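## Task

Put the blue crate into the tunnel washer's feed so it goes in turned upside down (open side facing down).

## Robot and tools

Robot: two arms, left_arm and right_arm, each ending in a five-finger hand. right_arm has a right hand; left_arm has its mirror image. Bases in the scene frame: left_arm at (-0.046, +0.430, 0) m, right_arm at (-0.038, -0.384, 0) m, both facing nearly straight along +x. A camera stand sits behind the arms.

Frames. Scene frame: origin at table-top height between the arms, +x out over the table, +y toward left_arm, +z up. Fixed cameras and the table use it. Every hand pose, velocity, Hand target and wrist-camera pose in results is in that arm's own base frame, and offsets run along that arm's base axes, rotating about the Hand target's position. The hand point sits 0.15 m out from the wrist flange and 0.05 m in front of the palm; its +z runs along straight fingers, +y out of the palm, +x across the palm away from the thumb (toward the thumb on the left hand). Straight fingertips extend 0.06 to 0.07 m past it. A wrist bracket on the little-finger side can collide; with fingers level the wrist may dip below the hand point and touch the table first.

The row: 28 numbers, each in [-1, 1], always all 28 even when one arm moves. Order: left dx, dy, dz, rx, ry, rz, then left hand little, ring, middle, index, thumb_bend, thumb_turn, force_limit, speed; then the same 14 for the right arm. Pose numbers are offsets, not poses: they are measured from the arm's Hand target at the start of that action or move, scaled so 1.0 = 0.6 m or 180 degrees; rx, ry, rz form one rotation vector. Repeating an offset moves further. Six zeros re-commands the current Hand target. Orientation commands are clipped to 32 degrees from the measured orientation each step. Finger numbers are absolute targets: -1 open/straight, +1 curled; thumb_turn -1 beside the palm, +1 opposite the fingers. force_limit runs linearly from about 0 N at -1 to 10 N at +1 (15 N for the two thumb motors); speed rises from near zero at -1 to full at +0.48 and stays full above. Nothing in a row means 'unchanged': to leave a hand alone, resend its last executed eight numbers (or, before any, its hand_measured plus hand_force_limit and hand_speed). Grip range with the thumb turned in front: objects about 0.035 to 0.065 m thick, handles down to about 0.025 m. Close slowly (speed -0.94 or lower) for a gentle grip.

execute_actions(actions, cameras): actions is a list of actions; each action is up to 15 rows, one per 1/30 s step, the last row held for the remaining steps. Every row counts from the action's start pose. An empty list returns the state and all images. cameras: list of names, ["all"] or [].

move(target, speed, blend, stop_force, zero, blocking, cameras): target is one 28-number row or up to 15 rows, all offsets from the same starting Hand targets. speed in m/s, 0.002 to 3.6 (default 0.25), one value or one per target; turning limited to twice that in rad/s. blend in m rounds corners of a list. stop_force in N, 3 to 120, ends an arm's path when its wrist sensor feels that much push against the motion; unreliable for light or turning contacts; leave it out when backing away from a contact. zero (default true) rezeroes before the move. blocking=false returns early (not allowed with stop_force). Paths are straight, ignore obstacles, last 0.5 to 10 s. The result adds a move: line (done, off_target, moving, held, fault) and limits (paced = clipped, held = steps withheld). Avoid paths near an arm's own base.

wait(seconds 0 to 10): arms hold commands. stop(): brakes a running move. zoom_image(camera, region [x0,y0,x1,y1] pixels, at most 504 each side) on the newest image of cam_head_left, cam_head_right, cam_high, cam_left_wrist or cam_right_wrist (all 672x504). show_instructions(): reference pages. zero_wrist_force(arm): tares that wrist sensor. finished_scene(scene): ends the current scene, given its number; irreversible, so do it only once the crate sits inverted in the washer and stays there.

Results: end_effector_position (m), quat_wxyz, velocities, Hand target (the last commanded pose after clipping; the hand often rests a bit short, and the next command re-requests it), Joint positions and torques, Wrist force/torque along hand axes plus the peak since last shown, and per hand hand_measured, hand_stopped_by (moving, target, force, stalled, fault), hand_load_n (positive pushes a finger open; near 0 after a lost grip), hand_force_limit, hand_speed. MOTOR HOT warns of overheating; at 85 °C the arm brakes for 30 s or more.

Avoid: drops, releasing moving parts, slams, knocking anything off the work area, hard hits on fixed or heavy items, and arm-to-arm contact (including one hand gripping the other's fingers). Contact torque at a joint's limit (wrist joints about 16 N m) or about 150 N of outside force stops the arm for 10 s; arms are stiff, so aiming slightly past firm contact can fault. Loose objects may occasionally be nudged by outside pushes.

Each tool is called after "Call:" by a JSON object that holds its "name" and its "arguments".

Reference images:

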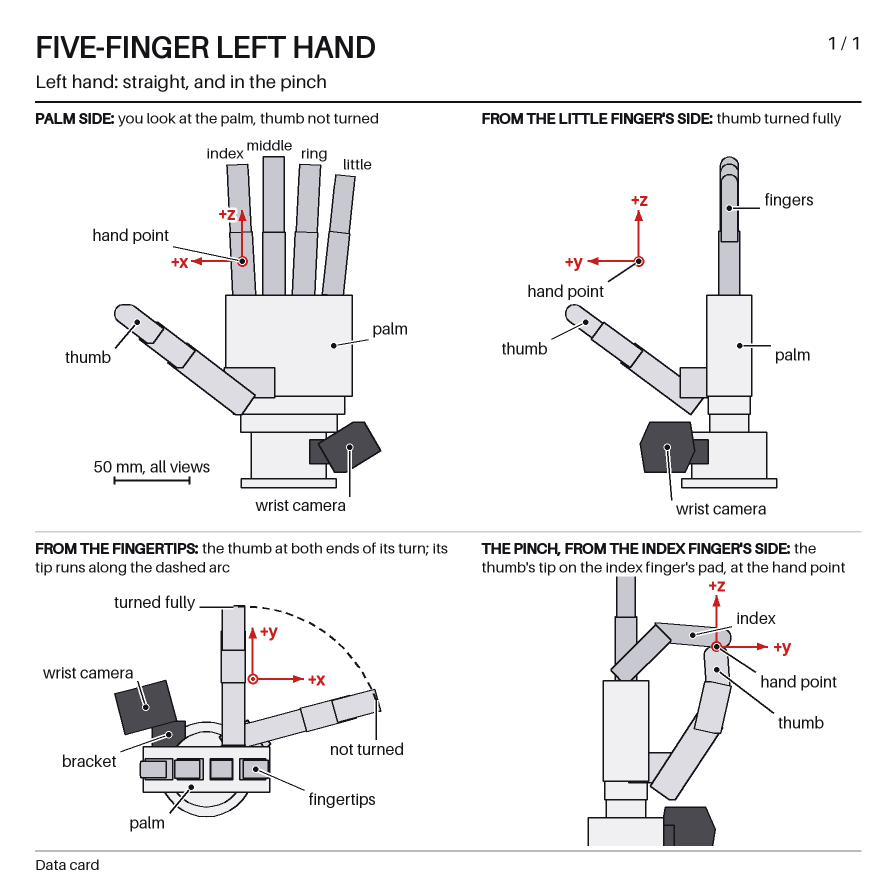

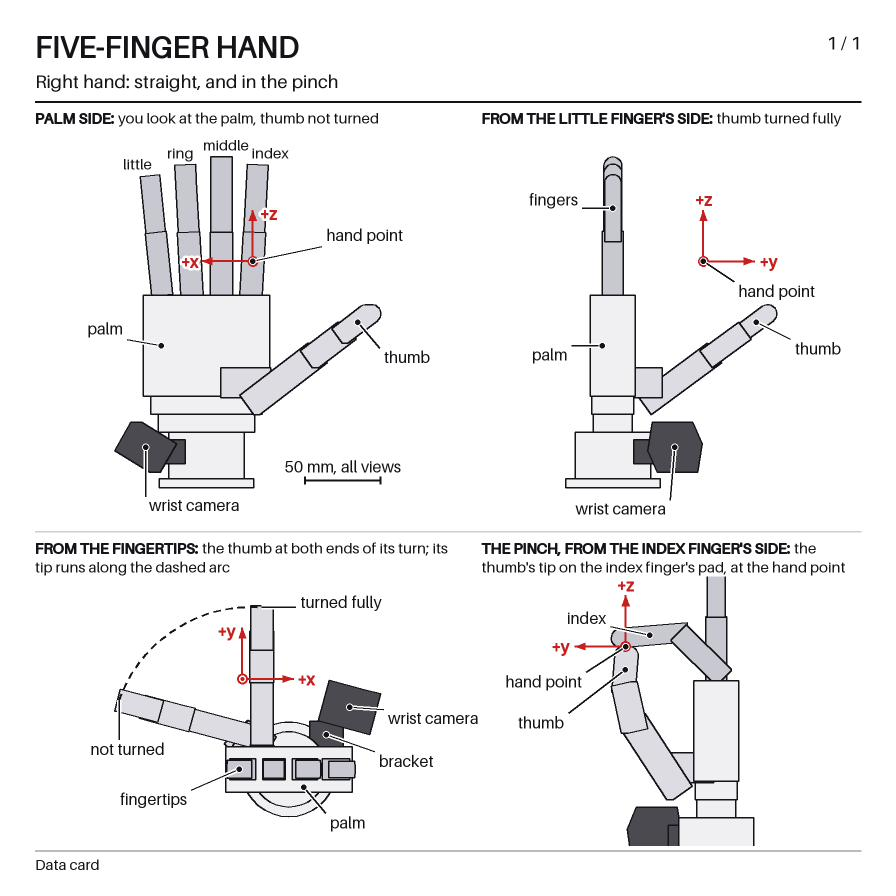

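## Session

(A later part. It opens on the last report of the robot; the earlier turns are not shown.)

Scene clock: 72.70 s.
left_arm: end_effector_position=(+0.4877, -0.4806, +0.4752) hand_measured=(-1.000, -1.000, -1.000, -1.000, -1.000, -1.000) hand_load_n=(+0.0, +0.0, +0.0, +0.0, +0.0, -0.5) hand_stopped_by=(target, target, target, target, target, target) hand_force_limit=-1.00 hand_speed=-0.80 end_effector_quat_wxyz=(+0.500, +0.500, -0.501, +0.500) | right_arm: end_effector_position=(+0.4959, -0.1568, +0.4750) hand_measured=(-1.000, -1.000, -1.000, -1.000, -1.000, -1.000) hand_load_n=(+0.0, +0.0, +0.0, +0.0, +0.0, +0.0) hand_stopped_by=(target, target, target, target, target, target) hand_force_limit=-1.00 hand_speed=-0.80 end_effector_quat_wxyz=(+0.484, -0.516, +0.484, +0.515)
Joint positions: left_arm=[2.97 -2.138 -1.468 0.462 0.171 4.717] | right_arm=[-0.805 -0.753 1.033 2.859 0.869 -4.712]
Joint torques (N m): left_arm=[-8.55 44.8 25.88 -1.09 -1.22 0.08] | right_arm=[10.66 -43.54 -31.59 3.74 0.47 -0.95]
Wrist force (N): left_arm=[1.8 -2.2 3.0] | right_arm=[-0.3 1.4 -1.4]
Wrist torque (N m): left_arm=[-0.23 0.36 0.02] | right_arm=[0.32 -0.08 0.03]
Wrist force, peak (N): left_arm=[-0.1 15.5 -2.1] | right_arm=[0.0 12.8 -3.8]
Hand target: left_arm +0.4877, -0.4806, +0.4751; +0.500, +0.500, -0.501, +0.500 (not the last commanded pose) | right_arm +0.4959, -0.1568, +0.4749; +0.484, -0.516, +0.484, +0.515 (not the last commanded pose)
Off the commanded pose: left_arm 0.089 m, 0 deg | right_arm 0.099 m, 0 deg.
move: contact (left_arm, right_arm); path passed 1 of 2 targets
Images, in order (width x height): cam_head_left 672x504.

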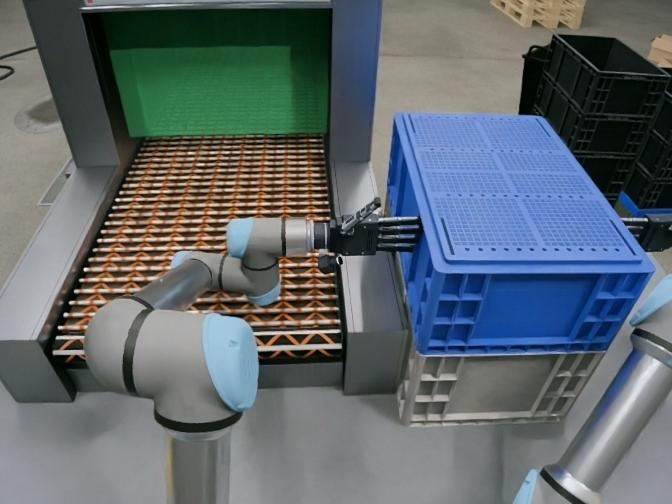

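Call:
{"name": "move", "arguments": {"target": [[0.065,-0.003,0,0,0,0,-1,-1,-1,-1,-1,-1,-1,-0.8,0.065,0.0,0,0,0,0,-1,-1,-1,-1,-1,-1,-1,-0.8],[0.053,0.001,0,0,0,0,-1,-1,-1,-1,-1,-1,-1,-0.8,0.053,0.0,0,0,0,0,-1,-1,-1,-1,-1,-1,-1,-0.8],[0.05,0.075,0,0,0,0,-1,-1,-1,-1,-1,-1,-1,-0.8,0.05,-0.075,0,0,0,0,-1,-1,-1,-1,-1,-1,-1,-0.8]], "speed": [0.06,0.05,0.15], "blend": [0,0.002,0], "cameras": ["cam_head_left"]}}

Scene clock: 75.17 s.
left_arm: end_effector_position=(+0.5176, -0.4357, +0.4753) hand_measured=(-1.000, -1.000, -1.000, -1.000, -1.000, -1.000) hand_load_n=(+0.0, +0.0, +0.0, +0.0, +0.0, +0.0) hand_stopped_by=(target, target, target, target, target, target) hand_force_limit=-1.00 hand_speed=-0.80 end_effector_quat_wxyz=(+0.500, +0.500, -0.501, +0.500) | right_arm: end_effector_position=(+0.5259, -0.2018, +0.4747) hand_measured=(-1.000, -1.000, -1.000, -1.000, -1.000, -1.000) hand_load_n=(+0.0, +0.0, +0.0, +0.0, +0.0, +0.0) hand_stopped_by=(target, target, target, target, target, target) hand_force_limit=-1.00 hand_speed=-0.80 end_effector_quat_wxyz=(+0.484, -0.516, +0.484, +0.515)
Joint positions: left_arm=[3.052 -2.165 -1.424 0.441 0.089 4.72] | right_arm=[-0.818 -0.6 0.749 2.991 0.882 -4.712]
Joint torques (N m): left_arm=[8.4 23.54 18.35 -1.16 -1.33 1.27] | right_arm=[2.71 -77.7 -29.16 0.83 -2.01 0.81]
Wrist force (N): left_arm=[1.5 -1.9 3.1] | right_arm=[-0.5 1.1 -0.9]
Wrist torque (N m): left_arm=[-0.21 0.40 0.00] | right_arm=[0.21 -0.11 0.01]
Wrist force, peak (N): left_arm=[-1.7 17.5 -0.8] | right_arm=[-1.4 16.2 -3.6]
Hand target: left_arm +0.5177, -0.4356, +0.4751; +0.500, +0.500, -0.501, +0.500 | right_arm +0.5259, -0.2018, +0.4749; +0.484, -0.516, +0.484, +0.515
Off the commanded pose: left_arm 0.000 m, 0 deg | right_arm 0.000 m, 0 deg.
move: done
Images, in order (width x height): cam_head_left 672x504.

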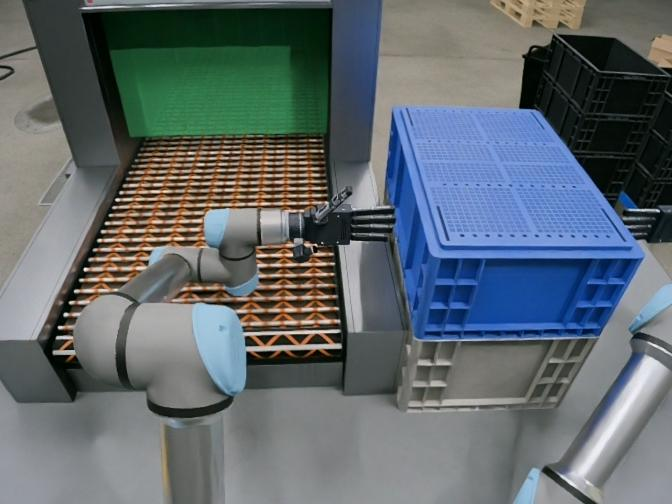

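Call:
{"name": "move", "arguments": {"target": [[0.137,0.009,0.1,-0.0244,0.499,0.0244,-1,-1,-1,-1,-1,-1,-1,-0.8,0.09,-0.005,0.1,0.0283,0.5005,-0.0605,-1,-1,-1,-1,-1,-1,-1,-0.8],[0.4043,-0.0318,0.1,-0.0244,0.499,0.0244,-1,-1,-1,-1,-1,-1,-1,-0.8,0.3477,0.0362,0.1,0.0283,0.5005,-0.0605,-1,-1,-1,-1,-1,-1,-1,-0.8]], "speed": [0.35,0.2], "blend": [0.01,0], "cameras": ["all"]}}

Call:
{"name": "zoom_image", "arguments": {"camera": "cam_high", "region": [190, 120, 340, 320]}}

Call:
{"name": "zoom_image", "arguments": {"camera": "cam_head_right", "region": [540, 80, 672, 280]}}

Scene clock: 79.80 s.
left_arm: end_effector_position=(+0.7603, -0.4548, +0.5349) hand_measured=(-1.000, -1.000, -1.000, -1.000, -1.000, -1.000) hand_load_n=(+0.0, +0.0, +0.0, +0.0, +0.0, +0.0) hand_stopped_by=(target, target, target, target, target, target) hand_force_limit=-1.00 hand_speed=-0.80 end_effector_quat_wxyz=(+0.706, +0.706, +0.033, +0.035) | right_arm: end_effector_position=(+0.7346, -0.1801, +0.5347) hand_measured=(-1.000, -1.000, -1.000, -1.000, -1.000, -1.000) hand_load_n=(+0.0, +0.0, +0.0, +0.0, +0.0, +0.0) hand_stopped_by=(target, target, target, target, target, target) hand_force_limit=-1.00 hand_speed=-0.80 end_effector_quat_wxyz=(+0.062, +0.062, +0.704, +0.704)
Joint positions: left_arm=[3.036 -2.478 -0.79 0.129 0.202 3.141] | right_arm=[-0.739 -0.462 0.404 3.199 0.563 -3.141]
Joint torques (N m): left_arm=[0.7 88.92 30.08 -1.21 1.05 1.36] | right_arm=[-5.33 -84.52 -21.65 -0.63 -2.68 -1.1]
Wrist force (N): left_arm=[0.1 0.3 3.4] | right_arm=[-0.4 -0.7 -0.3]
Wrist torque (N m): left_arm=[-0.35 0.19 0.00] | right_arm=[-0.14 -0.07 0.01]
Wrist force, peak (N): left_arm=[3.7 0.1 3.7] | right_arm=[1.6 -0.6 -6.6]
Hand target: left_arm +0.7603, -0.4547, +0.5351; +0.706, +0.706, +0.033, +0.035 | right_arm +0.7345, -0.1801, +0.5349; +0.062, +0.062, +0.705, +0.704
Off the commanded pose: left_arm 0.000 m, 0 deg | right_arm 0.000 m, 0 deg.
move: done

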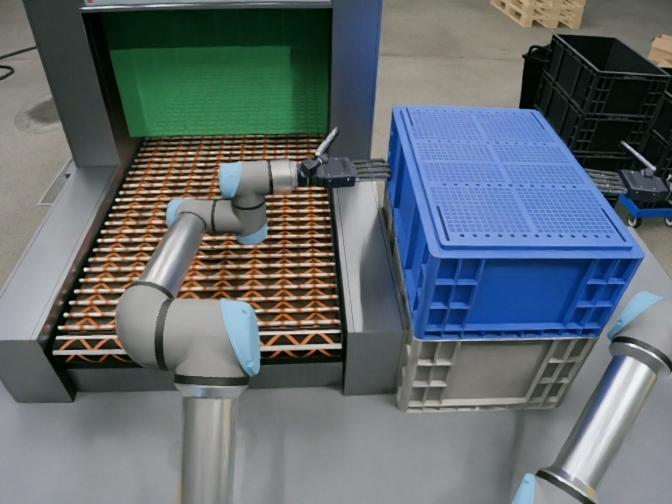

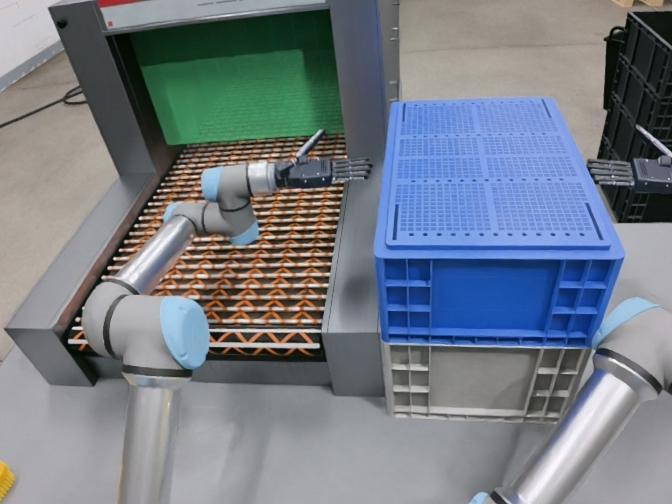

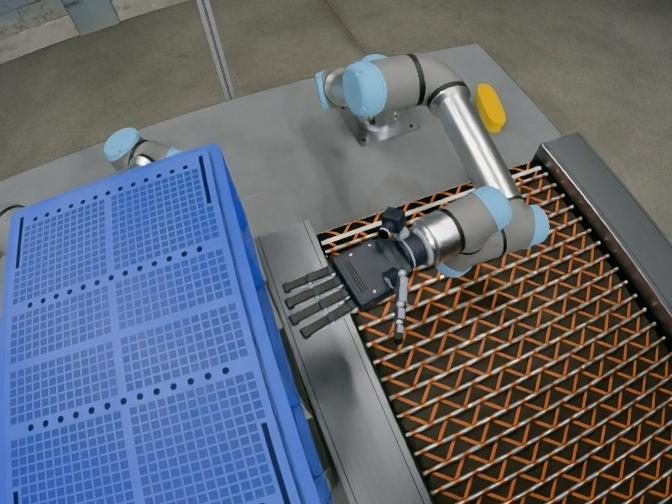

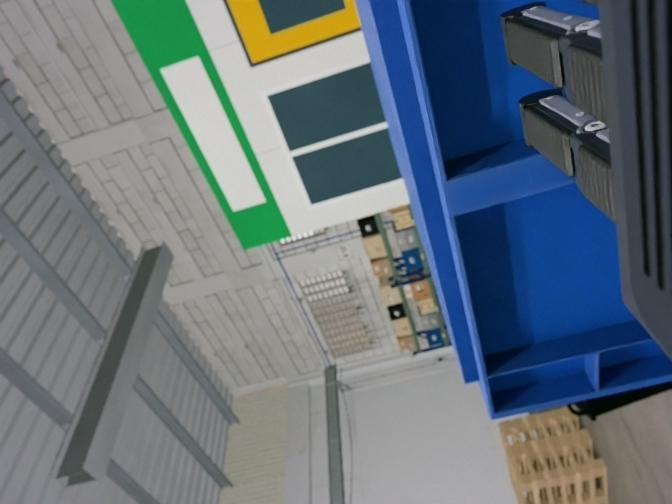

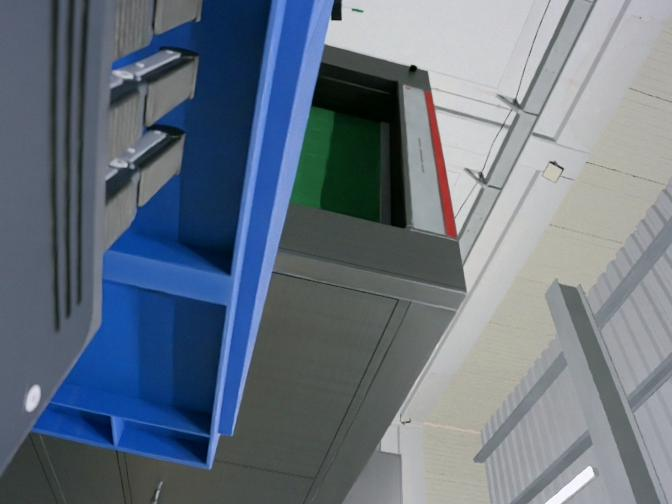

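Scaled by 2.520 from the camera's 672x504 image, which has a finer 960x720 frame.

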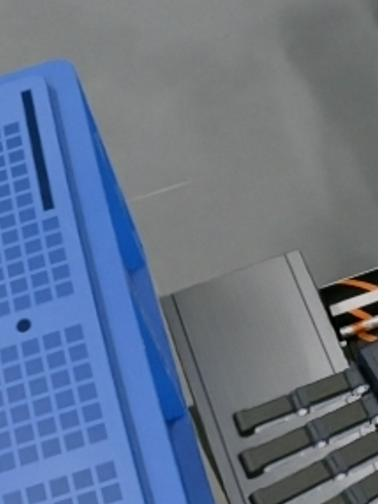

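Scaled by 2.520 from the camera's 672x504 image, which has a finer 960x720 frame.

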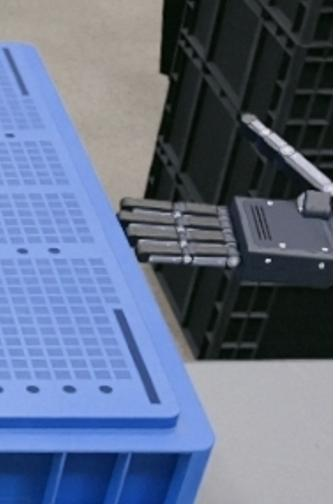

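Call:
{"name": "move", "arguments": {"target": [[-0.0035,-0.1,0,0,0,0,-1,-1,-1,-1,-1,-1,-1,-0.8,0.0,0.1,0,0,0,0,-1,-1,-1,-1,-1,-1,-1,-0.8]], "speed": 0.05, "stop_force": 5, "cameras": ["all"]}}

Scene clock: 82.27 s.
left_arm: end_effector_position=(+0.7587, -0.4981, +0.5351) hand_measured=(-1.000, -1.000, -1.000, -1.000, -1.000, -1.000) hand_load_n=(+0.0, +0.0, +0.0, +0.0, +0.0, +0.0) hand_stopped_by=(target, target, target, target, target, target) hand_force_limit=-1.00 hand_speed=-0.80 end_effector_quat_wxyz=(+0.706, +0.706, +0.033, +0.035) | right_arm: end_effector_position=(+0.7345, -0.1511, +0.5349) hand_measured=(-1.000, -1.000, -1.000, -1.000, -1.000, -1.000) hand_load_n=(+0.0, +0.0, +0.0, +0.0, +0.0, +0.0) hand_stopped_by=(target, target, target, target, target, target) hand_force_limit=-1.00 hand_speed=-0.80 end_effector_quat_wxyz=(+0.062, +0.062, +0.705, +0.704)
Joint positions: left_arm=[2.977 -2.519 -0.713 0.092 0.262 3.142] | right_arm=[-0.71 -0.54 0.556 3.125 0.535 -3.14]
Joint torques (N m): left_arm=[-8.94 90.62 30.13 -1.28 1.06 -1.02] | right_arm=[5.66 -25.05 -5.4 -1.67 -2.65 1.13]
Wrist force (N): left_arm=[0.1 0.1 3.4] | right_arm=[-1.0 -0.9 -1.4]
Wrist torque (N m): left_arm=[-0.37 0.21 0.01] | right_arm=[-0.19 0.08 -0.05]
Wrist force, peak (N): left_arm=[-0.3 -0.1 -10.3] | right_arm=[-1.0 -1.6 -9.6]
Hand target: left_arm +0.7587, -0.4981, +0.5351; +0.706, +0.706, +0.033, +0.035 (not the last commanded pose) | right_arm +0.7345, -0.1510, +0.5349; +0.062, +0.062, +0.705, +0.704 (not the last commanded pose)
Off the commanded pose: left_arm 0.017 m, 0 deg | right_arm 0.031 m, 0 deg.
move: contact (left_arm, right_arm)

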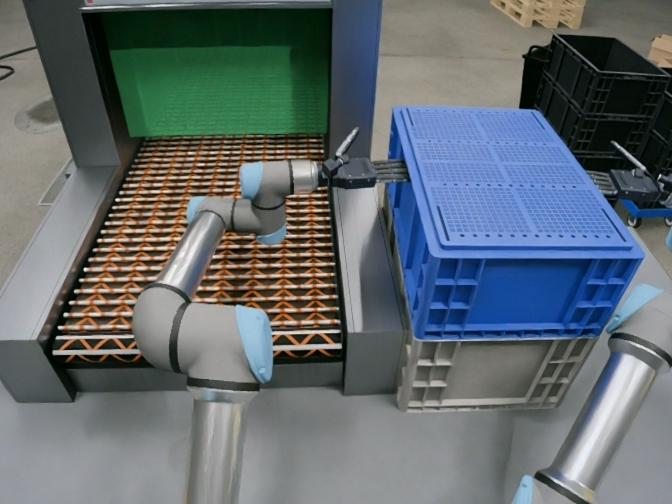

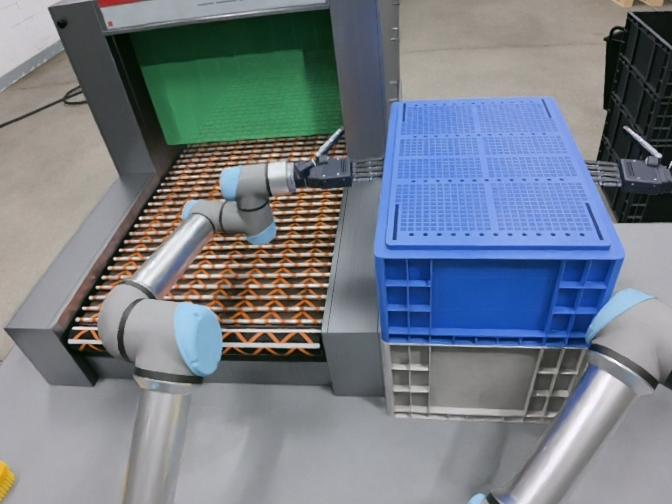

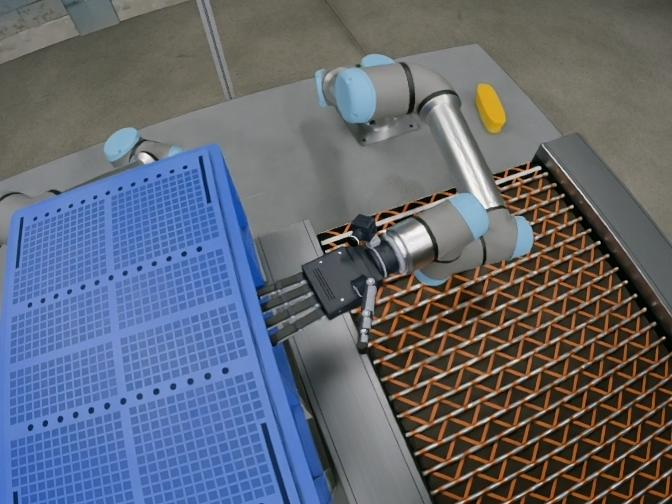

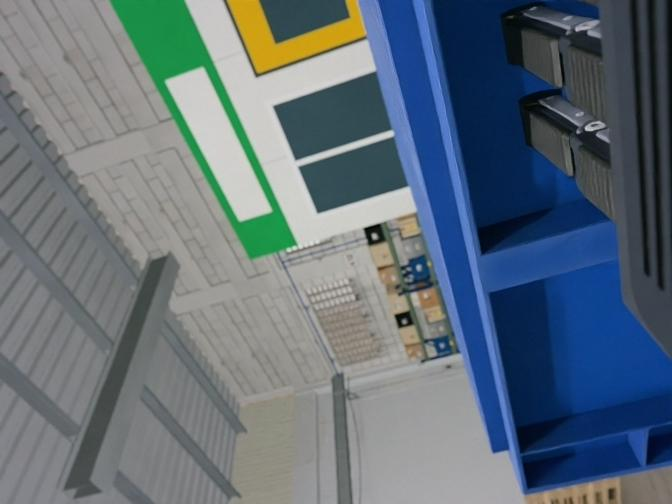

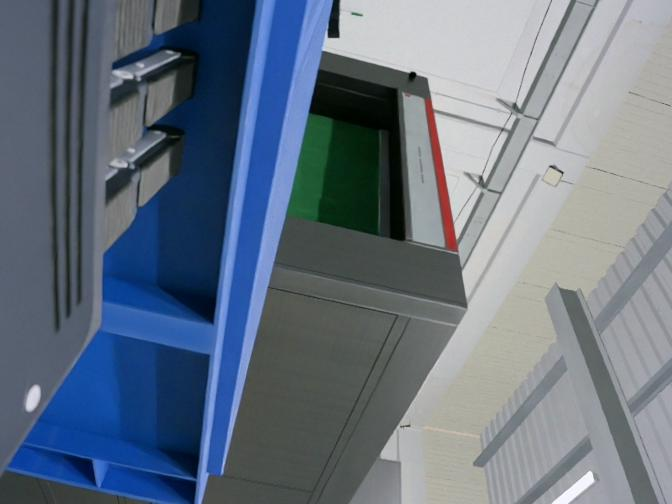

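Call:
{"name": "move", "arguments": {"target": [[0,0.005,0.005,0,0,0,-1,-1,-1,-1,-1,-1,-1,-0.8,0.0,-0.005,0.005,0,0,0,-1,-1,-1,-1,-1,-1,-1,-0.8],[0,0.005,0.06,0,0,0,-1,-1,-1,-1,-1,-1,-1,-0.8,0.0,-0.005,0.06,0,0,0,-1,-1,-1,-1,-1,-1,-1,-0.8]], "speed": [0.02,0.02], "stop_force": 4, "cameras": ["cam_head_left"]}}

Scene clock: 86.13 s.
left_arm: end_effector_position=(+0.7586, -0.4951, +0.5536) hand_measured=(-1.000, -1.000, -1.000, -1.000, -1.000, -1.000) hand_load_n=(+0.0, +0.0, +0.0, +0.0, +0.0, +0.0) hand_stopped_by=(target, target, target, target, target, target) hand_force_limit=-1.00 hand_speed=-0.80 end_effector_quat_wxyz=(+0.706, +0.706, +0.033, +0.035) | right_arm: end_effector_position=(+0.7344, -0.1540, +0.5511) hand_measured=(-1.000, -1.000, -1.000, -1.000, -1.000, -1.000) hand_load_n=(+0.0, +0.0, +0.0, +0.0, +0.0, +0.0) hand_stopped_by=(target, target, target, target, target, target) hand_force_limit=-1.00 hand_speed=-0.80 end_effector_quat_wxyz=(+0.062, +0.062, +0.705, +0.704)
Joint positions: left_arm=[2.981 -2.511 -0.682 0.053 0.258 3.142] | right_arm=[-0.713 -0.533 0.5 3.173 0.538 -3.14]
Joint torques (N m): left_arm=[-6.87 33.91 7.91 -0.81 1.09 -0.6] | right_arm=[5.51 -83.1 -5.18 2.22 0.66 -0.94]
Wrist force (N): left_arm=[0.1 0.3 3.5] | right_arm=[-0.5 -0.7 -0.3]
Wrist torque (N m): left_arm=[-0.36 0.21 0.01] | right_arm=[-0.13 -0.03 -0.03]
Wrist force, peak (N): left_arm=[-0.6 -4.8 1.5] | right_arm=[0.1 -11.6 2.5]
Hand target: left_arm +0.7587, -0.4951, +0.5535; +0.706, +0.706, +0.033, +0.035 (not the last commanded pose) | right_arm +0.7344, -0.1540, +0.5511; +0.062, +0.062, +0.705, +0.704 (not the last commanded pose)
Off the commanded pose: left_arm 0.018 m, 0 deg | right_arm 0.020 m, 0 deg.
move: contact (left_arm, right_arm); path passed 1 of 2 targets
Images, in order (width x height): cam_head_left 672x504.

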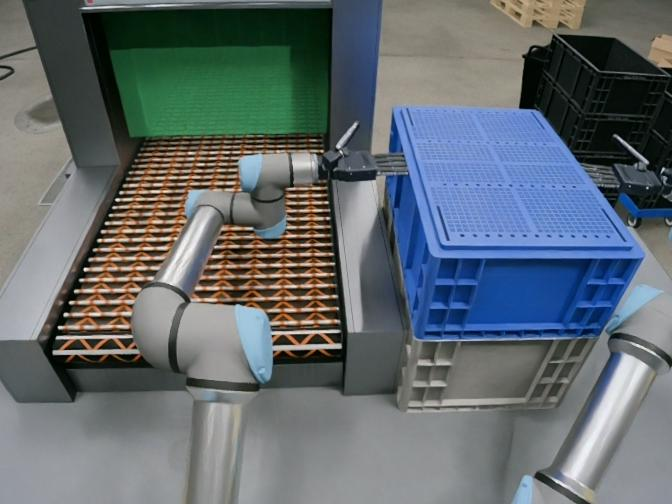

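Call:
{"name": "move", "arguments": {"target": [[0,-0.006,0.01,0,0,0,-1,-1,-1,-1,-1,-1,-1,-0.8,0.0,0.006,0.01,0,0,0,-1,-1,-1,-1,-1,-1,-1,-0.8],[0,-0.006,0.06,0,0,0,-1,-1,-1,-1,-1,-1,-1,-0.8,0.0,0.006,0.06,0,0,0,-1,-1,-1,-1,-1,-1,-1,-0.8]], "speed": [0.02,0.04], "blend": [0.002,0], "cameras": ["all"]}}

Scene clock: 87.97 s.
left_arm: end_effector_position=(+0.7586, -0.4987, +0.5896) hand_measured=(-1.000, -1.000, -1.000, -1.000, -1.000, -1.000) hand_load_n=(+0.0, +1.0, +0.5, +0.0, +0.0, +0.0) hand_stopped_by=(target, target, target, target, target, target) hand_force_limit=-1.00 hand_speed=-0.80 end_effector_quat_wxyz=(+0.706, +0.706, +0.033, +0.035) | right_arm: end_effector_position=(+0.7344, -0.1504, +0.5871) hand_measured=(-1.000, -1.000, -1.000, -1.000, -1.000, -1.000) hand_load_n=(+0.0, +0.0, +2.0, +0.0, +0.0, +0.0) hand_stopped_by=(target, target, target, target, target, target) hand_force_limit=-1.00 hand_speed=-0.80 end_effector_quat_wxyz=(+0.062, +0.062, +0.705, +0.704)
Joint positions: left_arm=[2.976 -2.515 -0.581 -0.043 0.263 3.142] | right_arm=[-0.71 -0.527 0.396 3.271 0.534 -3.14]
Joint torques (N m): left_arm=[9.02 40.45 11.43 3.96 -1.06 1.38] | right_arm=[0.02 -41.43 -6.18 -0.75 2.97 1.1]
Wrist force (N): left_arm=[0.4 -13.0 4.2] | right_arm=[-0.9 -13.3 -0.3]
Wrist torque (N m): left_arm=[-0.01 0.21 0.41] | right_arm=[0.40 0.06 -0.29]
Wrist force, peak (N): left_arm=[0.5 -13.4 5.1] | right_arm=[-3.1 -15.1 -0.9]
Hand target: left_arm +0.7587, -0.4987, +0.5895; +0.706, +0.706, +0.033, +0.035 | right_arm +0.7344, -0.1504, +0.5871; +0.062, +0.062, +0.705, +0.704
Off the commanded pose: left_arm 0.000 m, 0 deg | right_arm 0.000 m, 0 deg.
move: done

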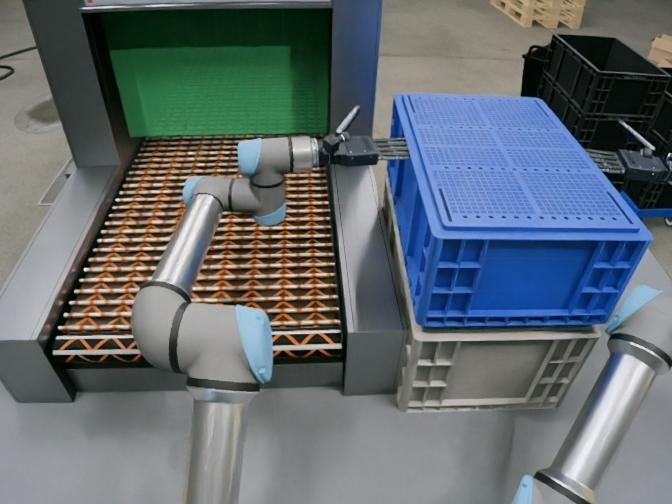

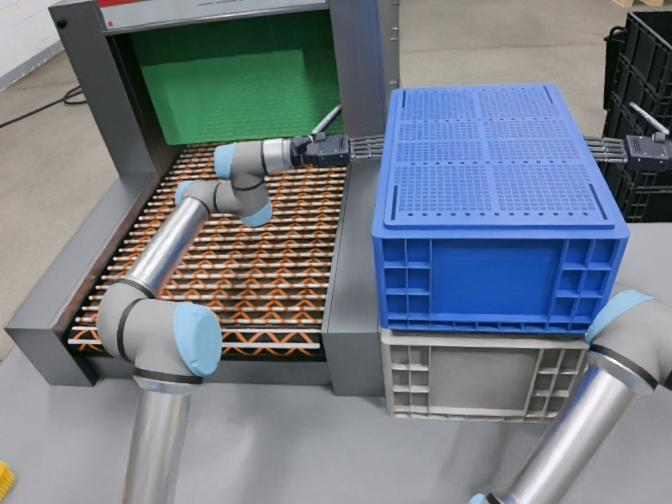

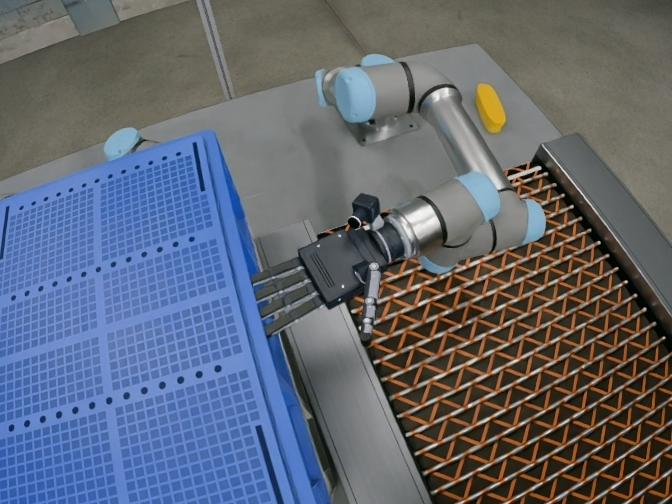

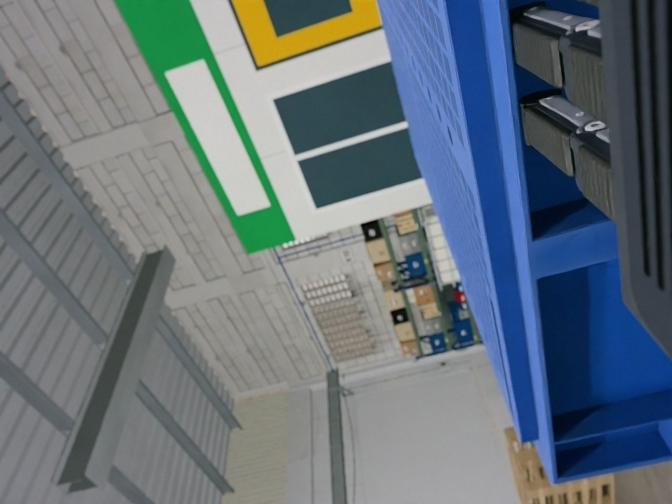

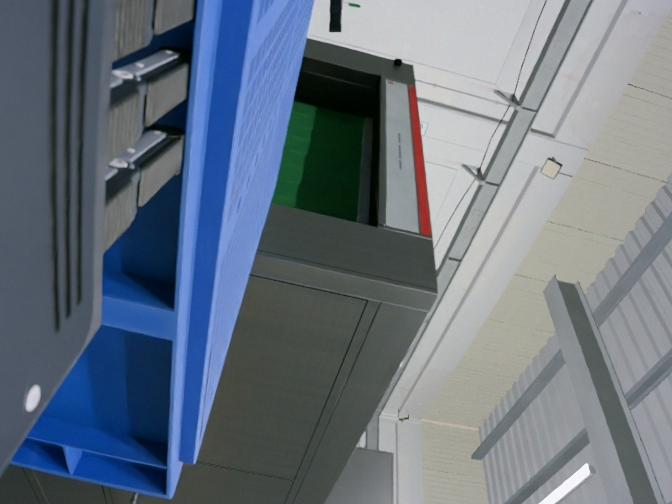

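Call:
{"name": "move", "arguments": {"target": [[-0.0095,0.568,0.004,0,0,0,-1,-1,-1,-1,-1,-1,-1,-0.8,-0.0378,0.5663,0.004,0,0,0,-1,-1,-1,-1,-1,-1,-1,-0.8]], "speed": 0.12, "cameras": ["all"]}}

Scene clock: 97.03 s.
left_arm: end_effector_position=(+0.7531, -0.1579, +0.5917) hand_measured=(-1.000, -1.000, -1.000, -1.000, -1.000, -1.000) hand_load_n=(+0.0, +0.5, +1.0, +0.0, +0.0, +0.0) hand_stopped_by=(target, target, target, target, target, target) hand_force_limit=-1.00 hand_speed=-0.80 end_effector_quat_wxyz=(+0.706, +0.706, +0.033, +0.035) | right_arm: end_effector_position=(+0.7115, +0.1894, +0.5897) hand_measured=(-1.000, -1.000, -1.000, -1.000, -1.000, -1.000) hand_load_n=(+0.0, +0.0, +1.0, +1.0, +0.0, +0.0) hand_stopped_by=(target, target, target, target, target, target) hand_force_limit=-1.00 hand_speed=-0.80 end_effector_quat_wxyz=(+0.062, +0.062, +0.705, +0.704)
Joint positions: left_arm=[3.458 -2.354 -0.869 0.079 -0.219 3.147] | right_arm=[-0.291 -0.963 1.172 2.925 0.115 -3.135]
Joint torques (N m): left_arm=[5.05 74.12 9.05 1.2 -0.96 -0.44] | right_arm=[3.27 -22.38 -39.46 2.61 1.51 -1.28]
Wrist force (N): left_arm=[0.7 -13.4 3.8] | right_arm=[-0.5 -12.8 1.6]
Wrist torque (N m): left_arm=[0.00 0.28 0.37] | right_arm=[0.32 0.04 -0.11]
Wrist force, peak (N): left_arm=[7.1 -13.0 -13.1] | right_arm=[-4.2 -13.2 -20.4]
Hand target: left_arm +0.7530, -0.1579, +0.5919; +0.706, +0.706, +0.033, +0.035 | right_arm +0.7117, +0.1893, +0.5895; +0.062, +0.062, +0.705, +0.704
Off the commanded pose: left_arm 0.000 m, 0 deg | right_arm 0.000 m, 0 deg.
move: done

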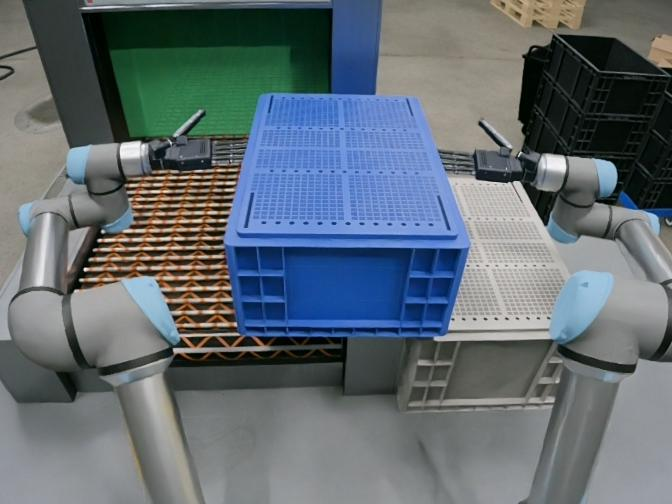

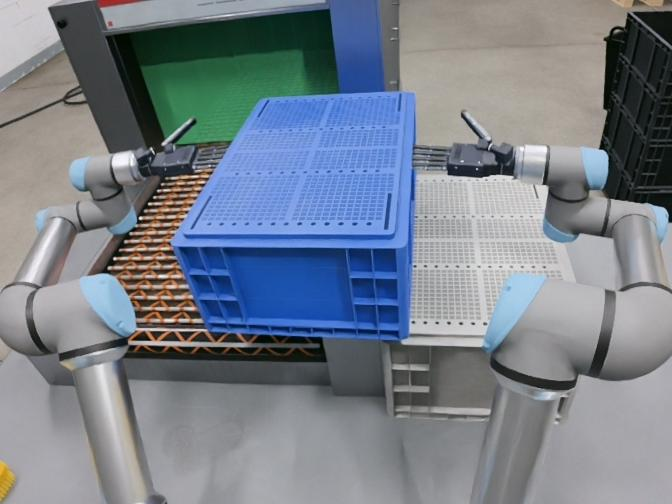

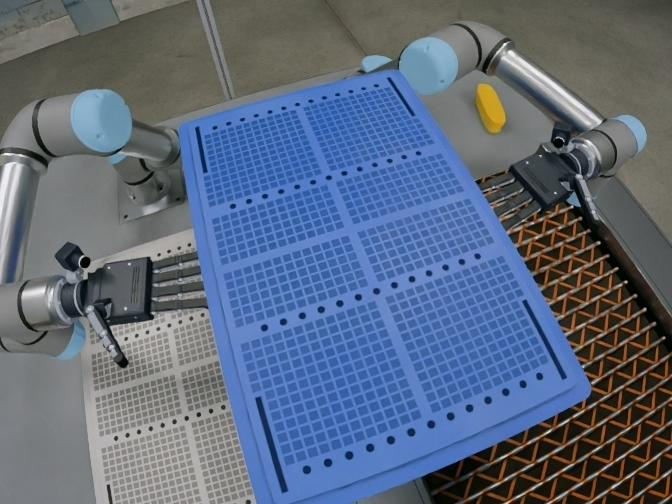

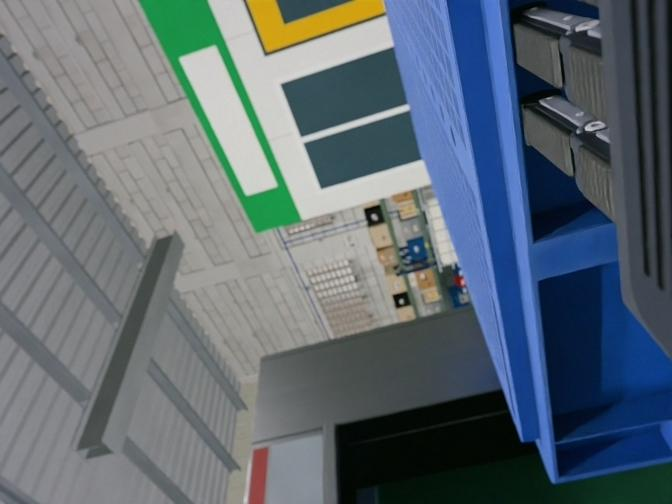

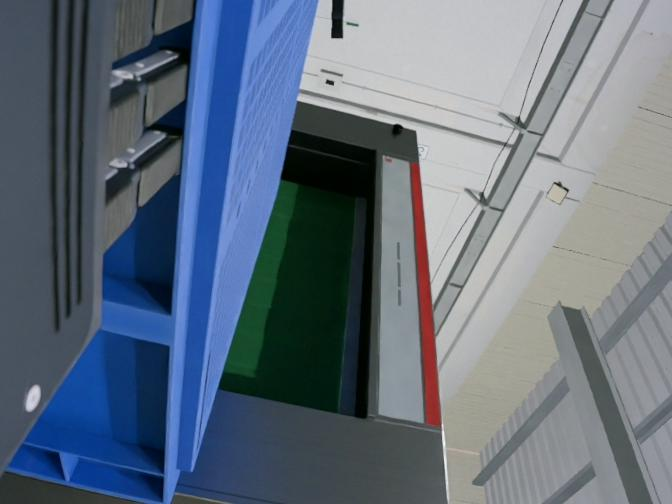

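Call:
{"name": "move", "arguments": {"target": [[-0.0325,0.4188,0,0,0,0,-1,-1,-1,-1,-1,-1,-1,-0.8,-0.0533,0.4163,0,0,0,0,-1,-1,-1,-1,-1,-1,-1,-0.8]], "speed": 0.1, "cameras": ["all"]}}

Scene clock: 100.23 s.
left_arm: end_effector_position=(+0.7336, +0.0935, +0.5916) hand_measured=(-1.000, -1.000, -1.000, -1.000, -1.000, -1.000) hand_load_n=(+1.0, +0.5, +0.0, +0.0, +0.0, +0.0) hand_stopped_by=(target, target, target, target, target, target) hand_force_limit=-1.00 hand_speed=-0.80 end_effector_quat_wxyz=(+0.707, +0.706, +0.034, +0.035) | right_arm: end_effector_position=(+0.6799, +0.4392, +0.5893) hand_measured=(-1.000, -1.000, -1.000, -1.000, -1.000, -1.000) hand_load_n=(+1.0, +0.0, +0.0, +0.0, +0.0, +0.0) hand_stopped_by=(target, target, target, target, target, target) hand_force_limit=-1.00 hand_speed=-0.80 end_effector_quat_wxyz=(+0.062, +0.062, +0.705, +0.704)
Joint positions: left_arm=[3.782 -2.567 -0.478 -0.098 -0.543 3.145] | right_arm=[0.105 -0.971 1.186 2.93 -0.281 -3.144]
Joint torques (N m): left_arm=[0.17 101.09 16.13 -0.79 -0.84 -0.98] | right_arm=[-2.65 -71.89 -8.53 -3.97 2.77 1.93]
Wrist force (N): left_arm=[2.4 -15.1 5.6] | right_arm=[-4.3 -11.1 -1.0]
Wrist torque (N m): left_arm=[-0.10 0.57 1.05] | right_arm=[0.18 -0.19 -0.75]
Wrist force, peak (N): left_arm=[1.7 -16.9 7.1] | right_arm=[-1.3 -12.8 -17.0]
Hand target: left_arm +0.7335, +0.0934, +0.5919; +0.706, +0.706, +0.033, +0.035 | right_arm +0.6798, +0.4391, +0.5895; +0.062, +0.062, +0.705, +0.704
Off the commanded pose: left_arm 0.000 m, 0 deg | right_arm 0.000 m, 0 deg.
move: done

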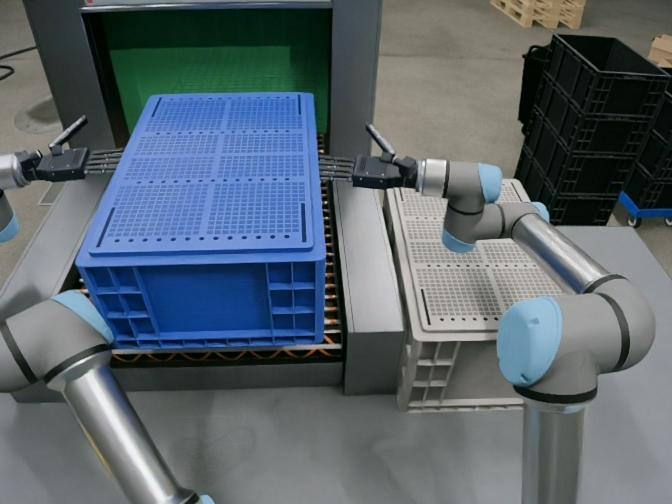

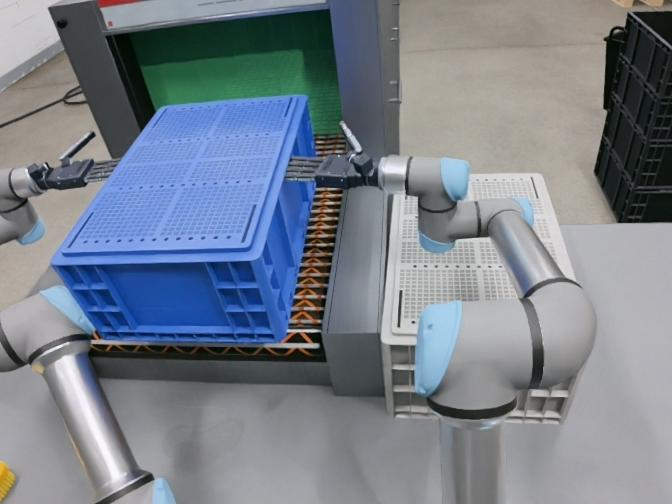

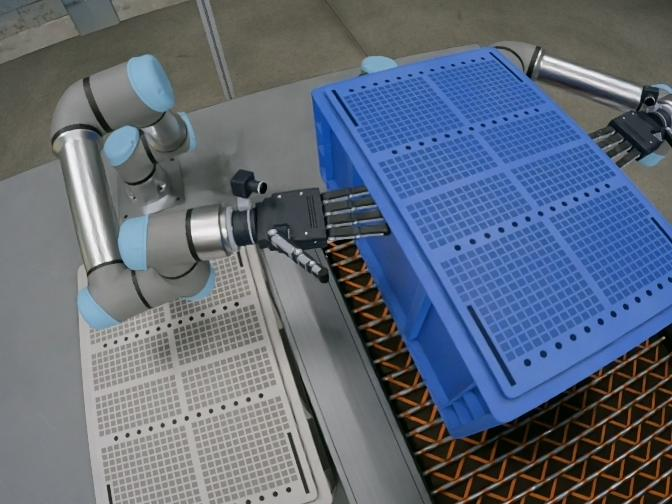

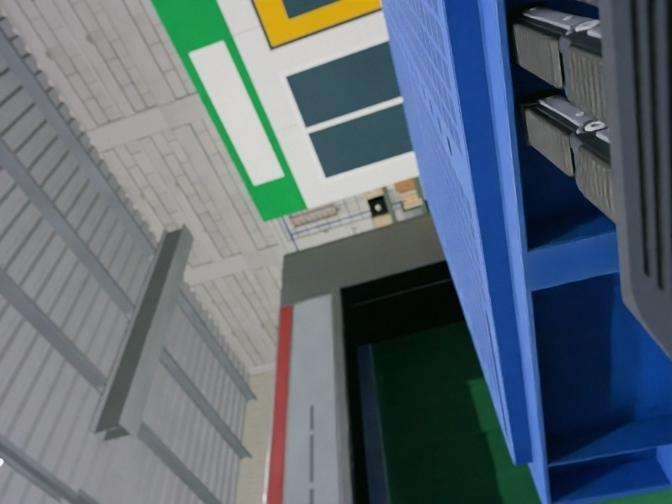

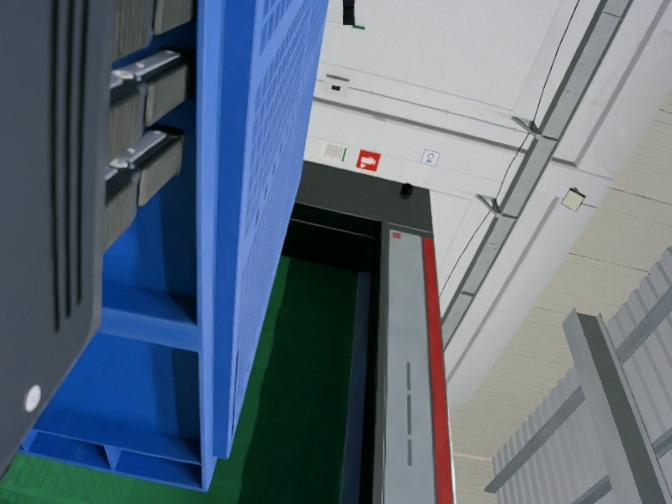

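Call:
{"name": "move", "arguments": {"target": [[0,-0.01,0,0,0,0,-1,-1,-1,-1,-1,-1,-1,-0.8,0.0025,0.006,0.011,-0.05,0.0087,0,-1,-1,-1,-1,-1,-1,-1,-0.8],[0,-0.02,0,0,0,0,-1,-1,-1,-1,-1,-1,-1,-0.8,0.005,0.012,0.022,-0.0985,0.0174,0,-1,-1,-1,-1,-1,-1,-1,-0.8]], "speed": 0.1, "blend": [0.005,0], "cameras": ["all"]}}

Scene clock: 103.53 s.
left_arm: end_effector_position=(+0.7334, +0.0813, +0.5919) hand_measured=(-1.000, -1.000, -1.000, -1.000, -1.000, -1.000) hand_load_n=(+0.0, +1.0, +1.0, +0.0, +0.0, +0.0) hand_stopped_by=(target, target, target, target, target, target) hand_force_limit=-1.00 hand_speed=-0.80 end_effector_quat_wxyz=(+0.706, +0.706, +0.033, +0.035) | right_arm: end_effector_position=(+0.6826, +0.4464, +0.6030) hand_measured=(-1.000, -1.000, -1.000, -1.000, -1.000, -1.000) hand_load_n=(+1.5, +0.0, +0.0, +0.0, +0.0, +0.0) hand_stopped_by=(target, target, target, target, target, target) hand_force_limit=-1.00 hand_speed=-0.80 end_effector_quat_wxyz=(+0.052, +0.071, +0.806, +0.585)
Joint positions: left_arm=[3.769 -2.54 -0.528 -0.074 -0.53 3.145] | right_arm=[0.107 -1.192 1.189 4.008 -0.42 -3.961]
Joint torques (N m): left_arm=[4.07 81.47 31.57 -4.44 -1.28 0.63] | right_arm=[-10.12 -17.86 -11.6 -1.63 7.36 -0.64]
Wrist force (N): left_arm=[1.8 -15.2 2.8] | right_arm=[-3.2 -12.2 1.0]
Wrist torque (N m): left_arm=[0.15 0.22 0.65] | right_arm=[0.14 -0.15 -0.87]
Wrist force, peak (N): left_arm=[3.0 -15.1 7.7] | right_arm=[-2.6 -12.5 2.9]
Hand target: left_arm +0.7335, +0.0814, +0.5919; +0.706, +0.706, +0.033, +0.035 | right_arm +0.6828, +0.4463, +0.6027; +0.052, +0.071, +0.806, +0.585
Off the commanded pose: left_arm 0.000 m, 0 deg | right_arm 0.000 m, 0 deg.
move: done

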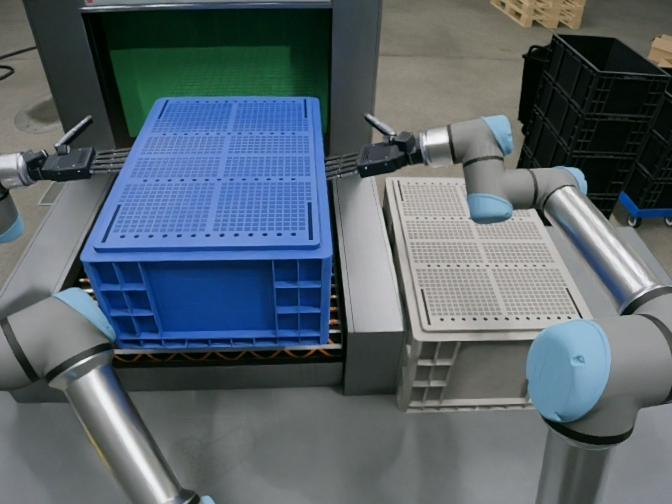

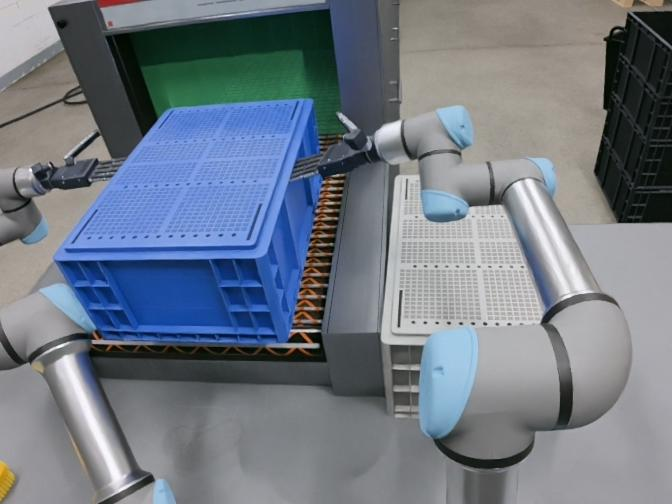

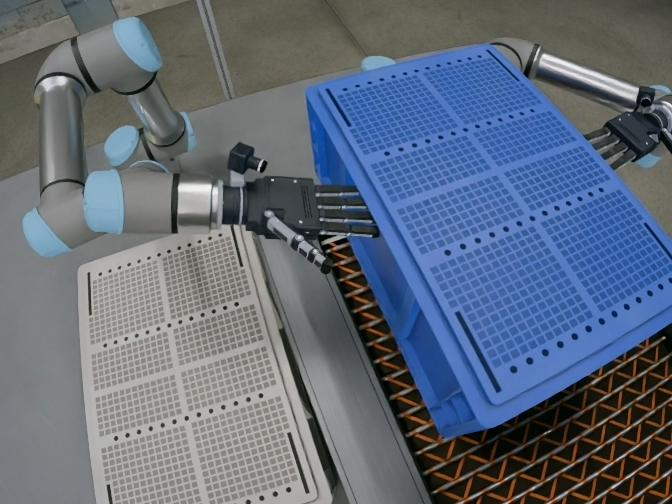

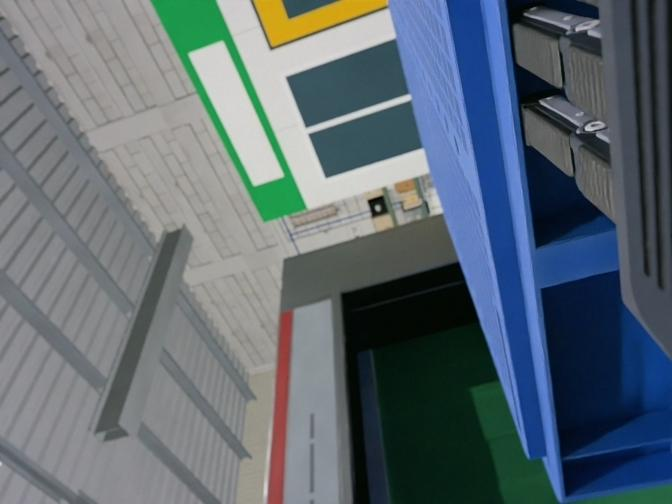

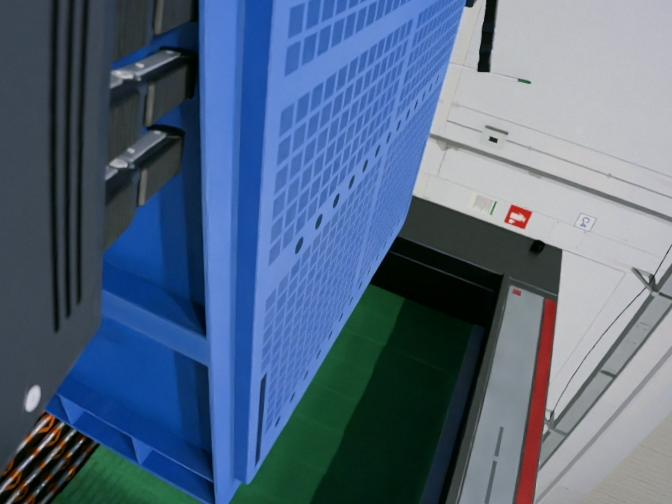

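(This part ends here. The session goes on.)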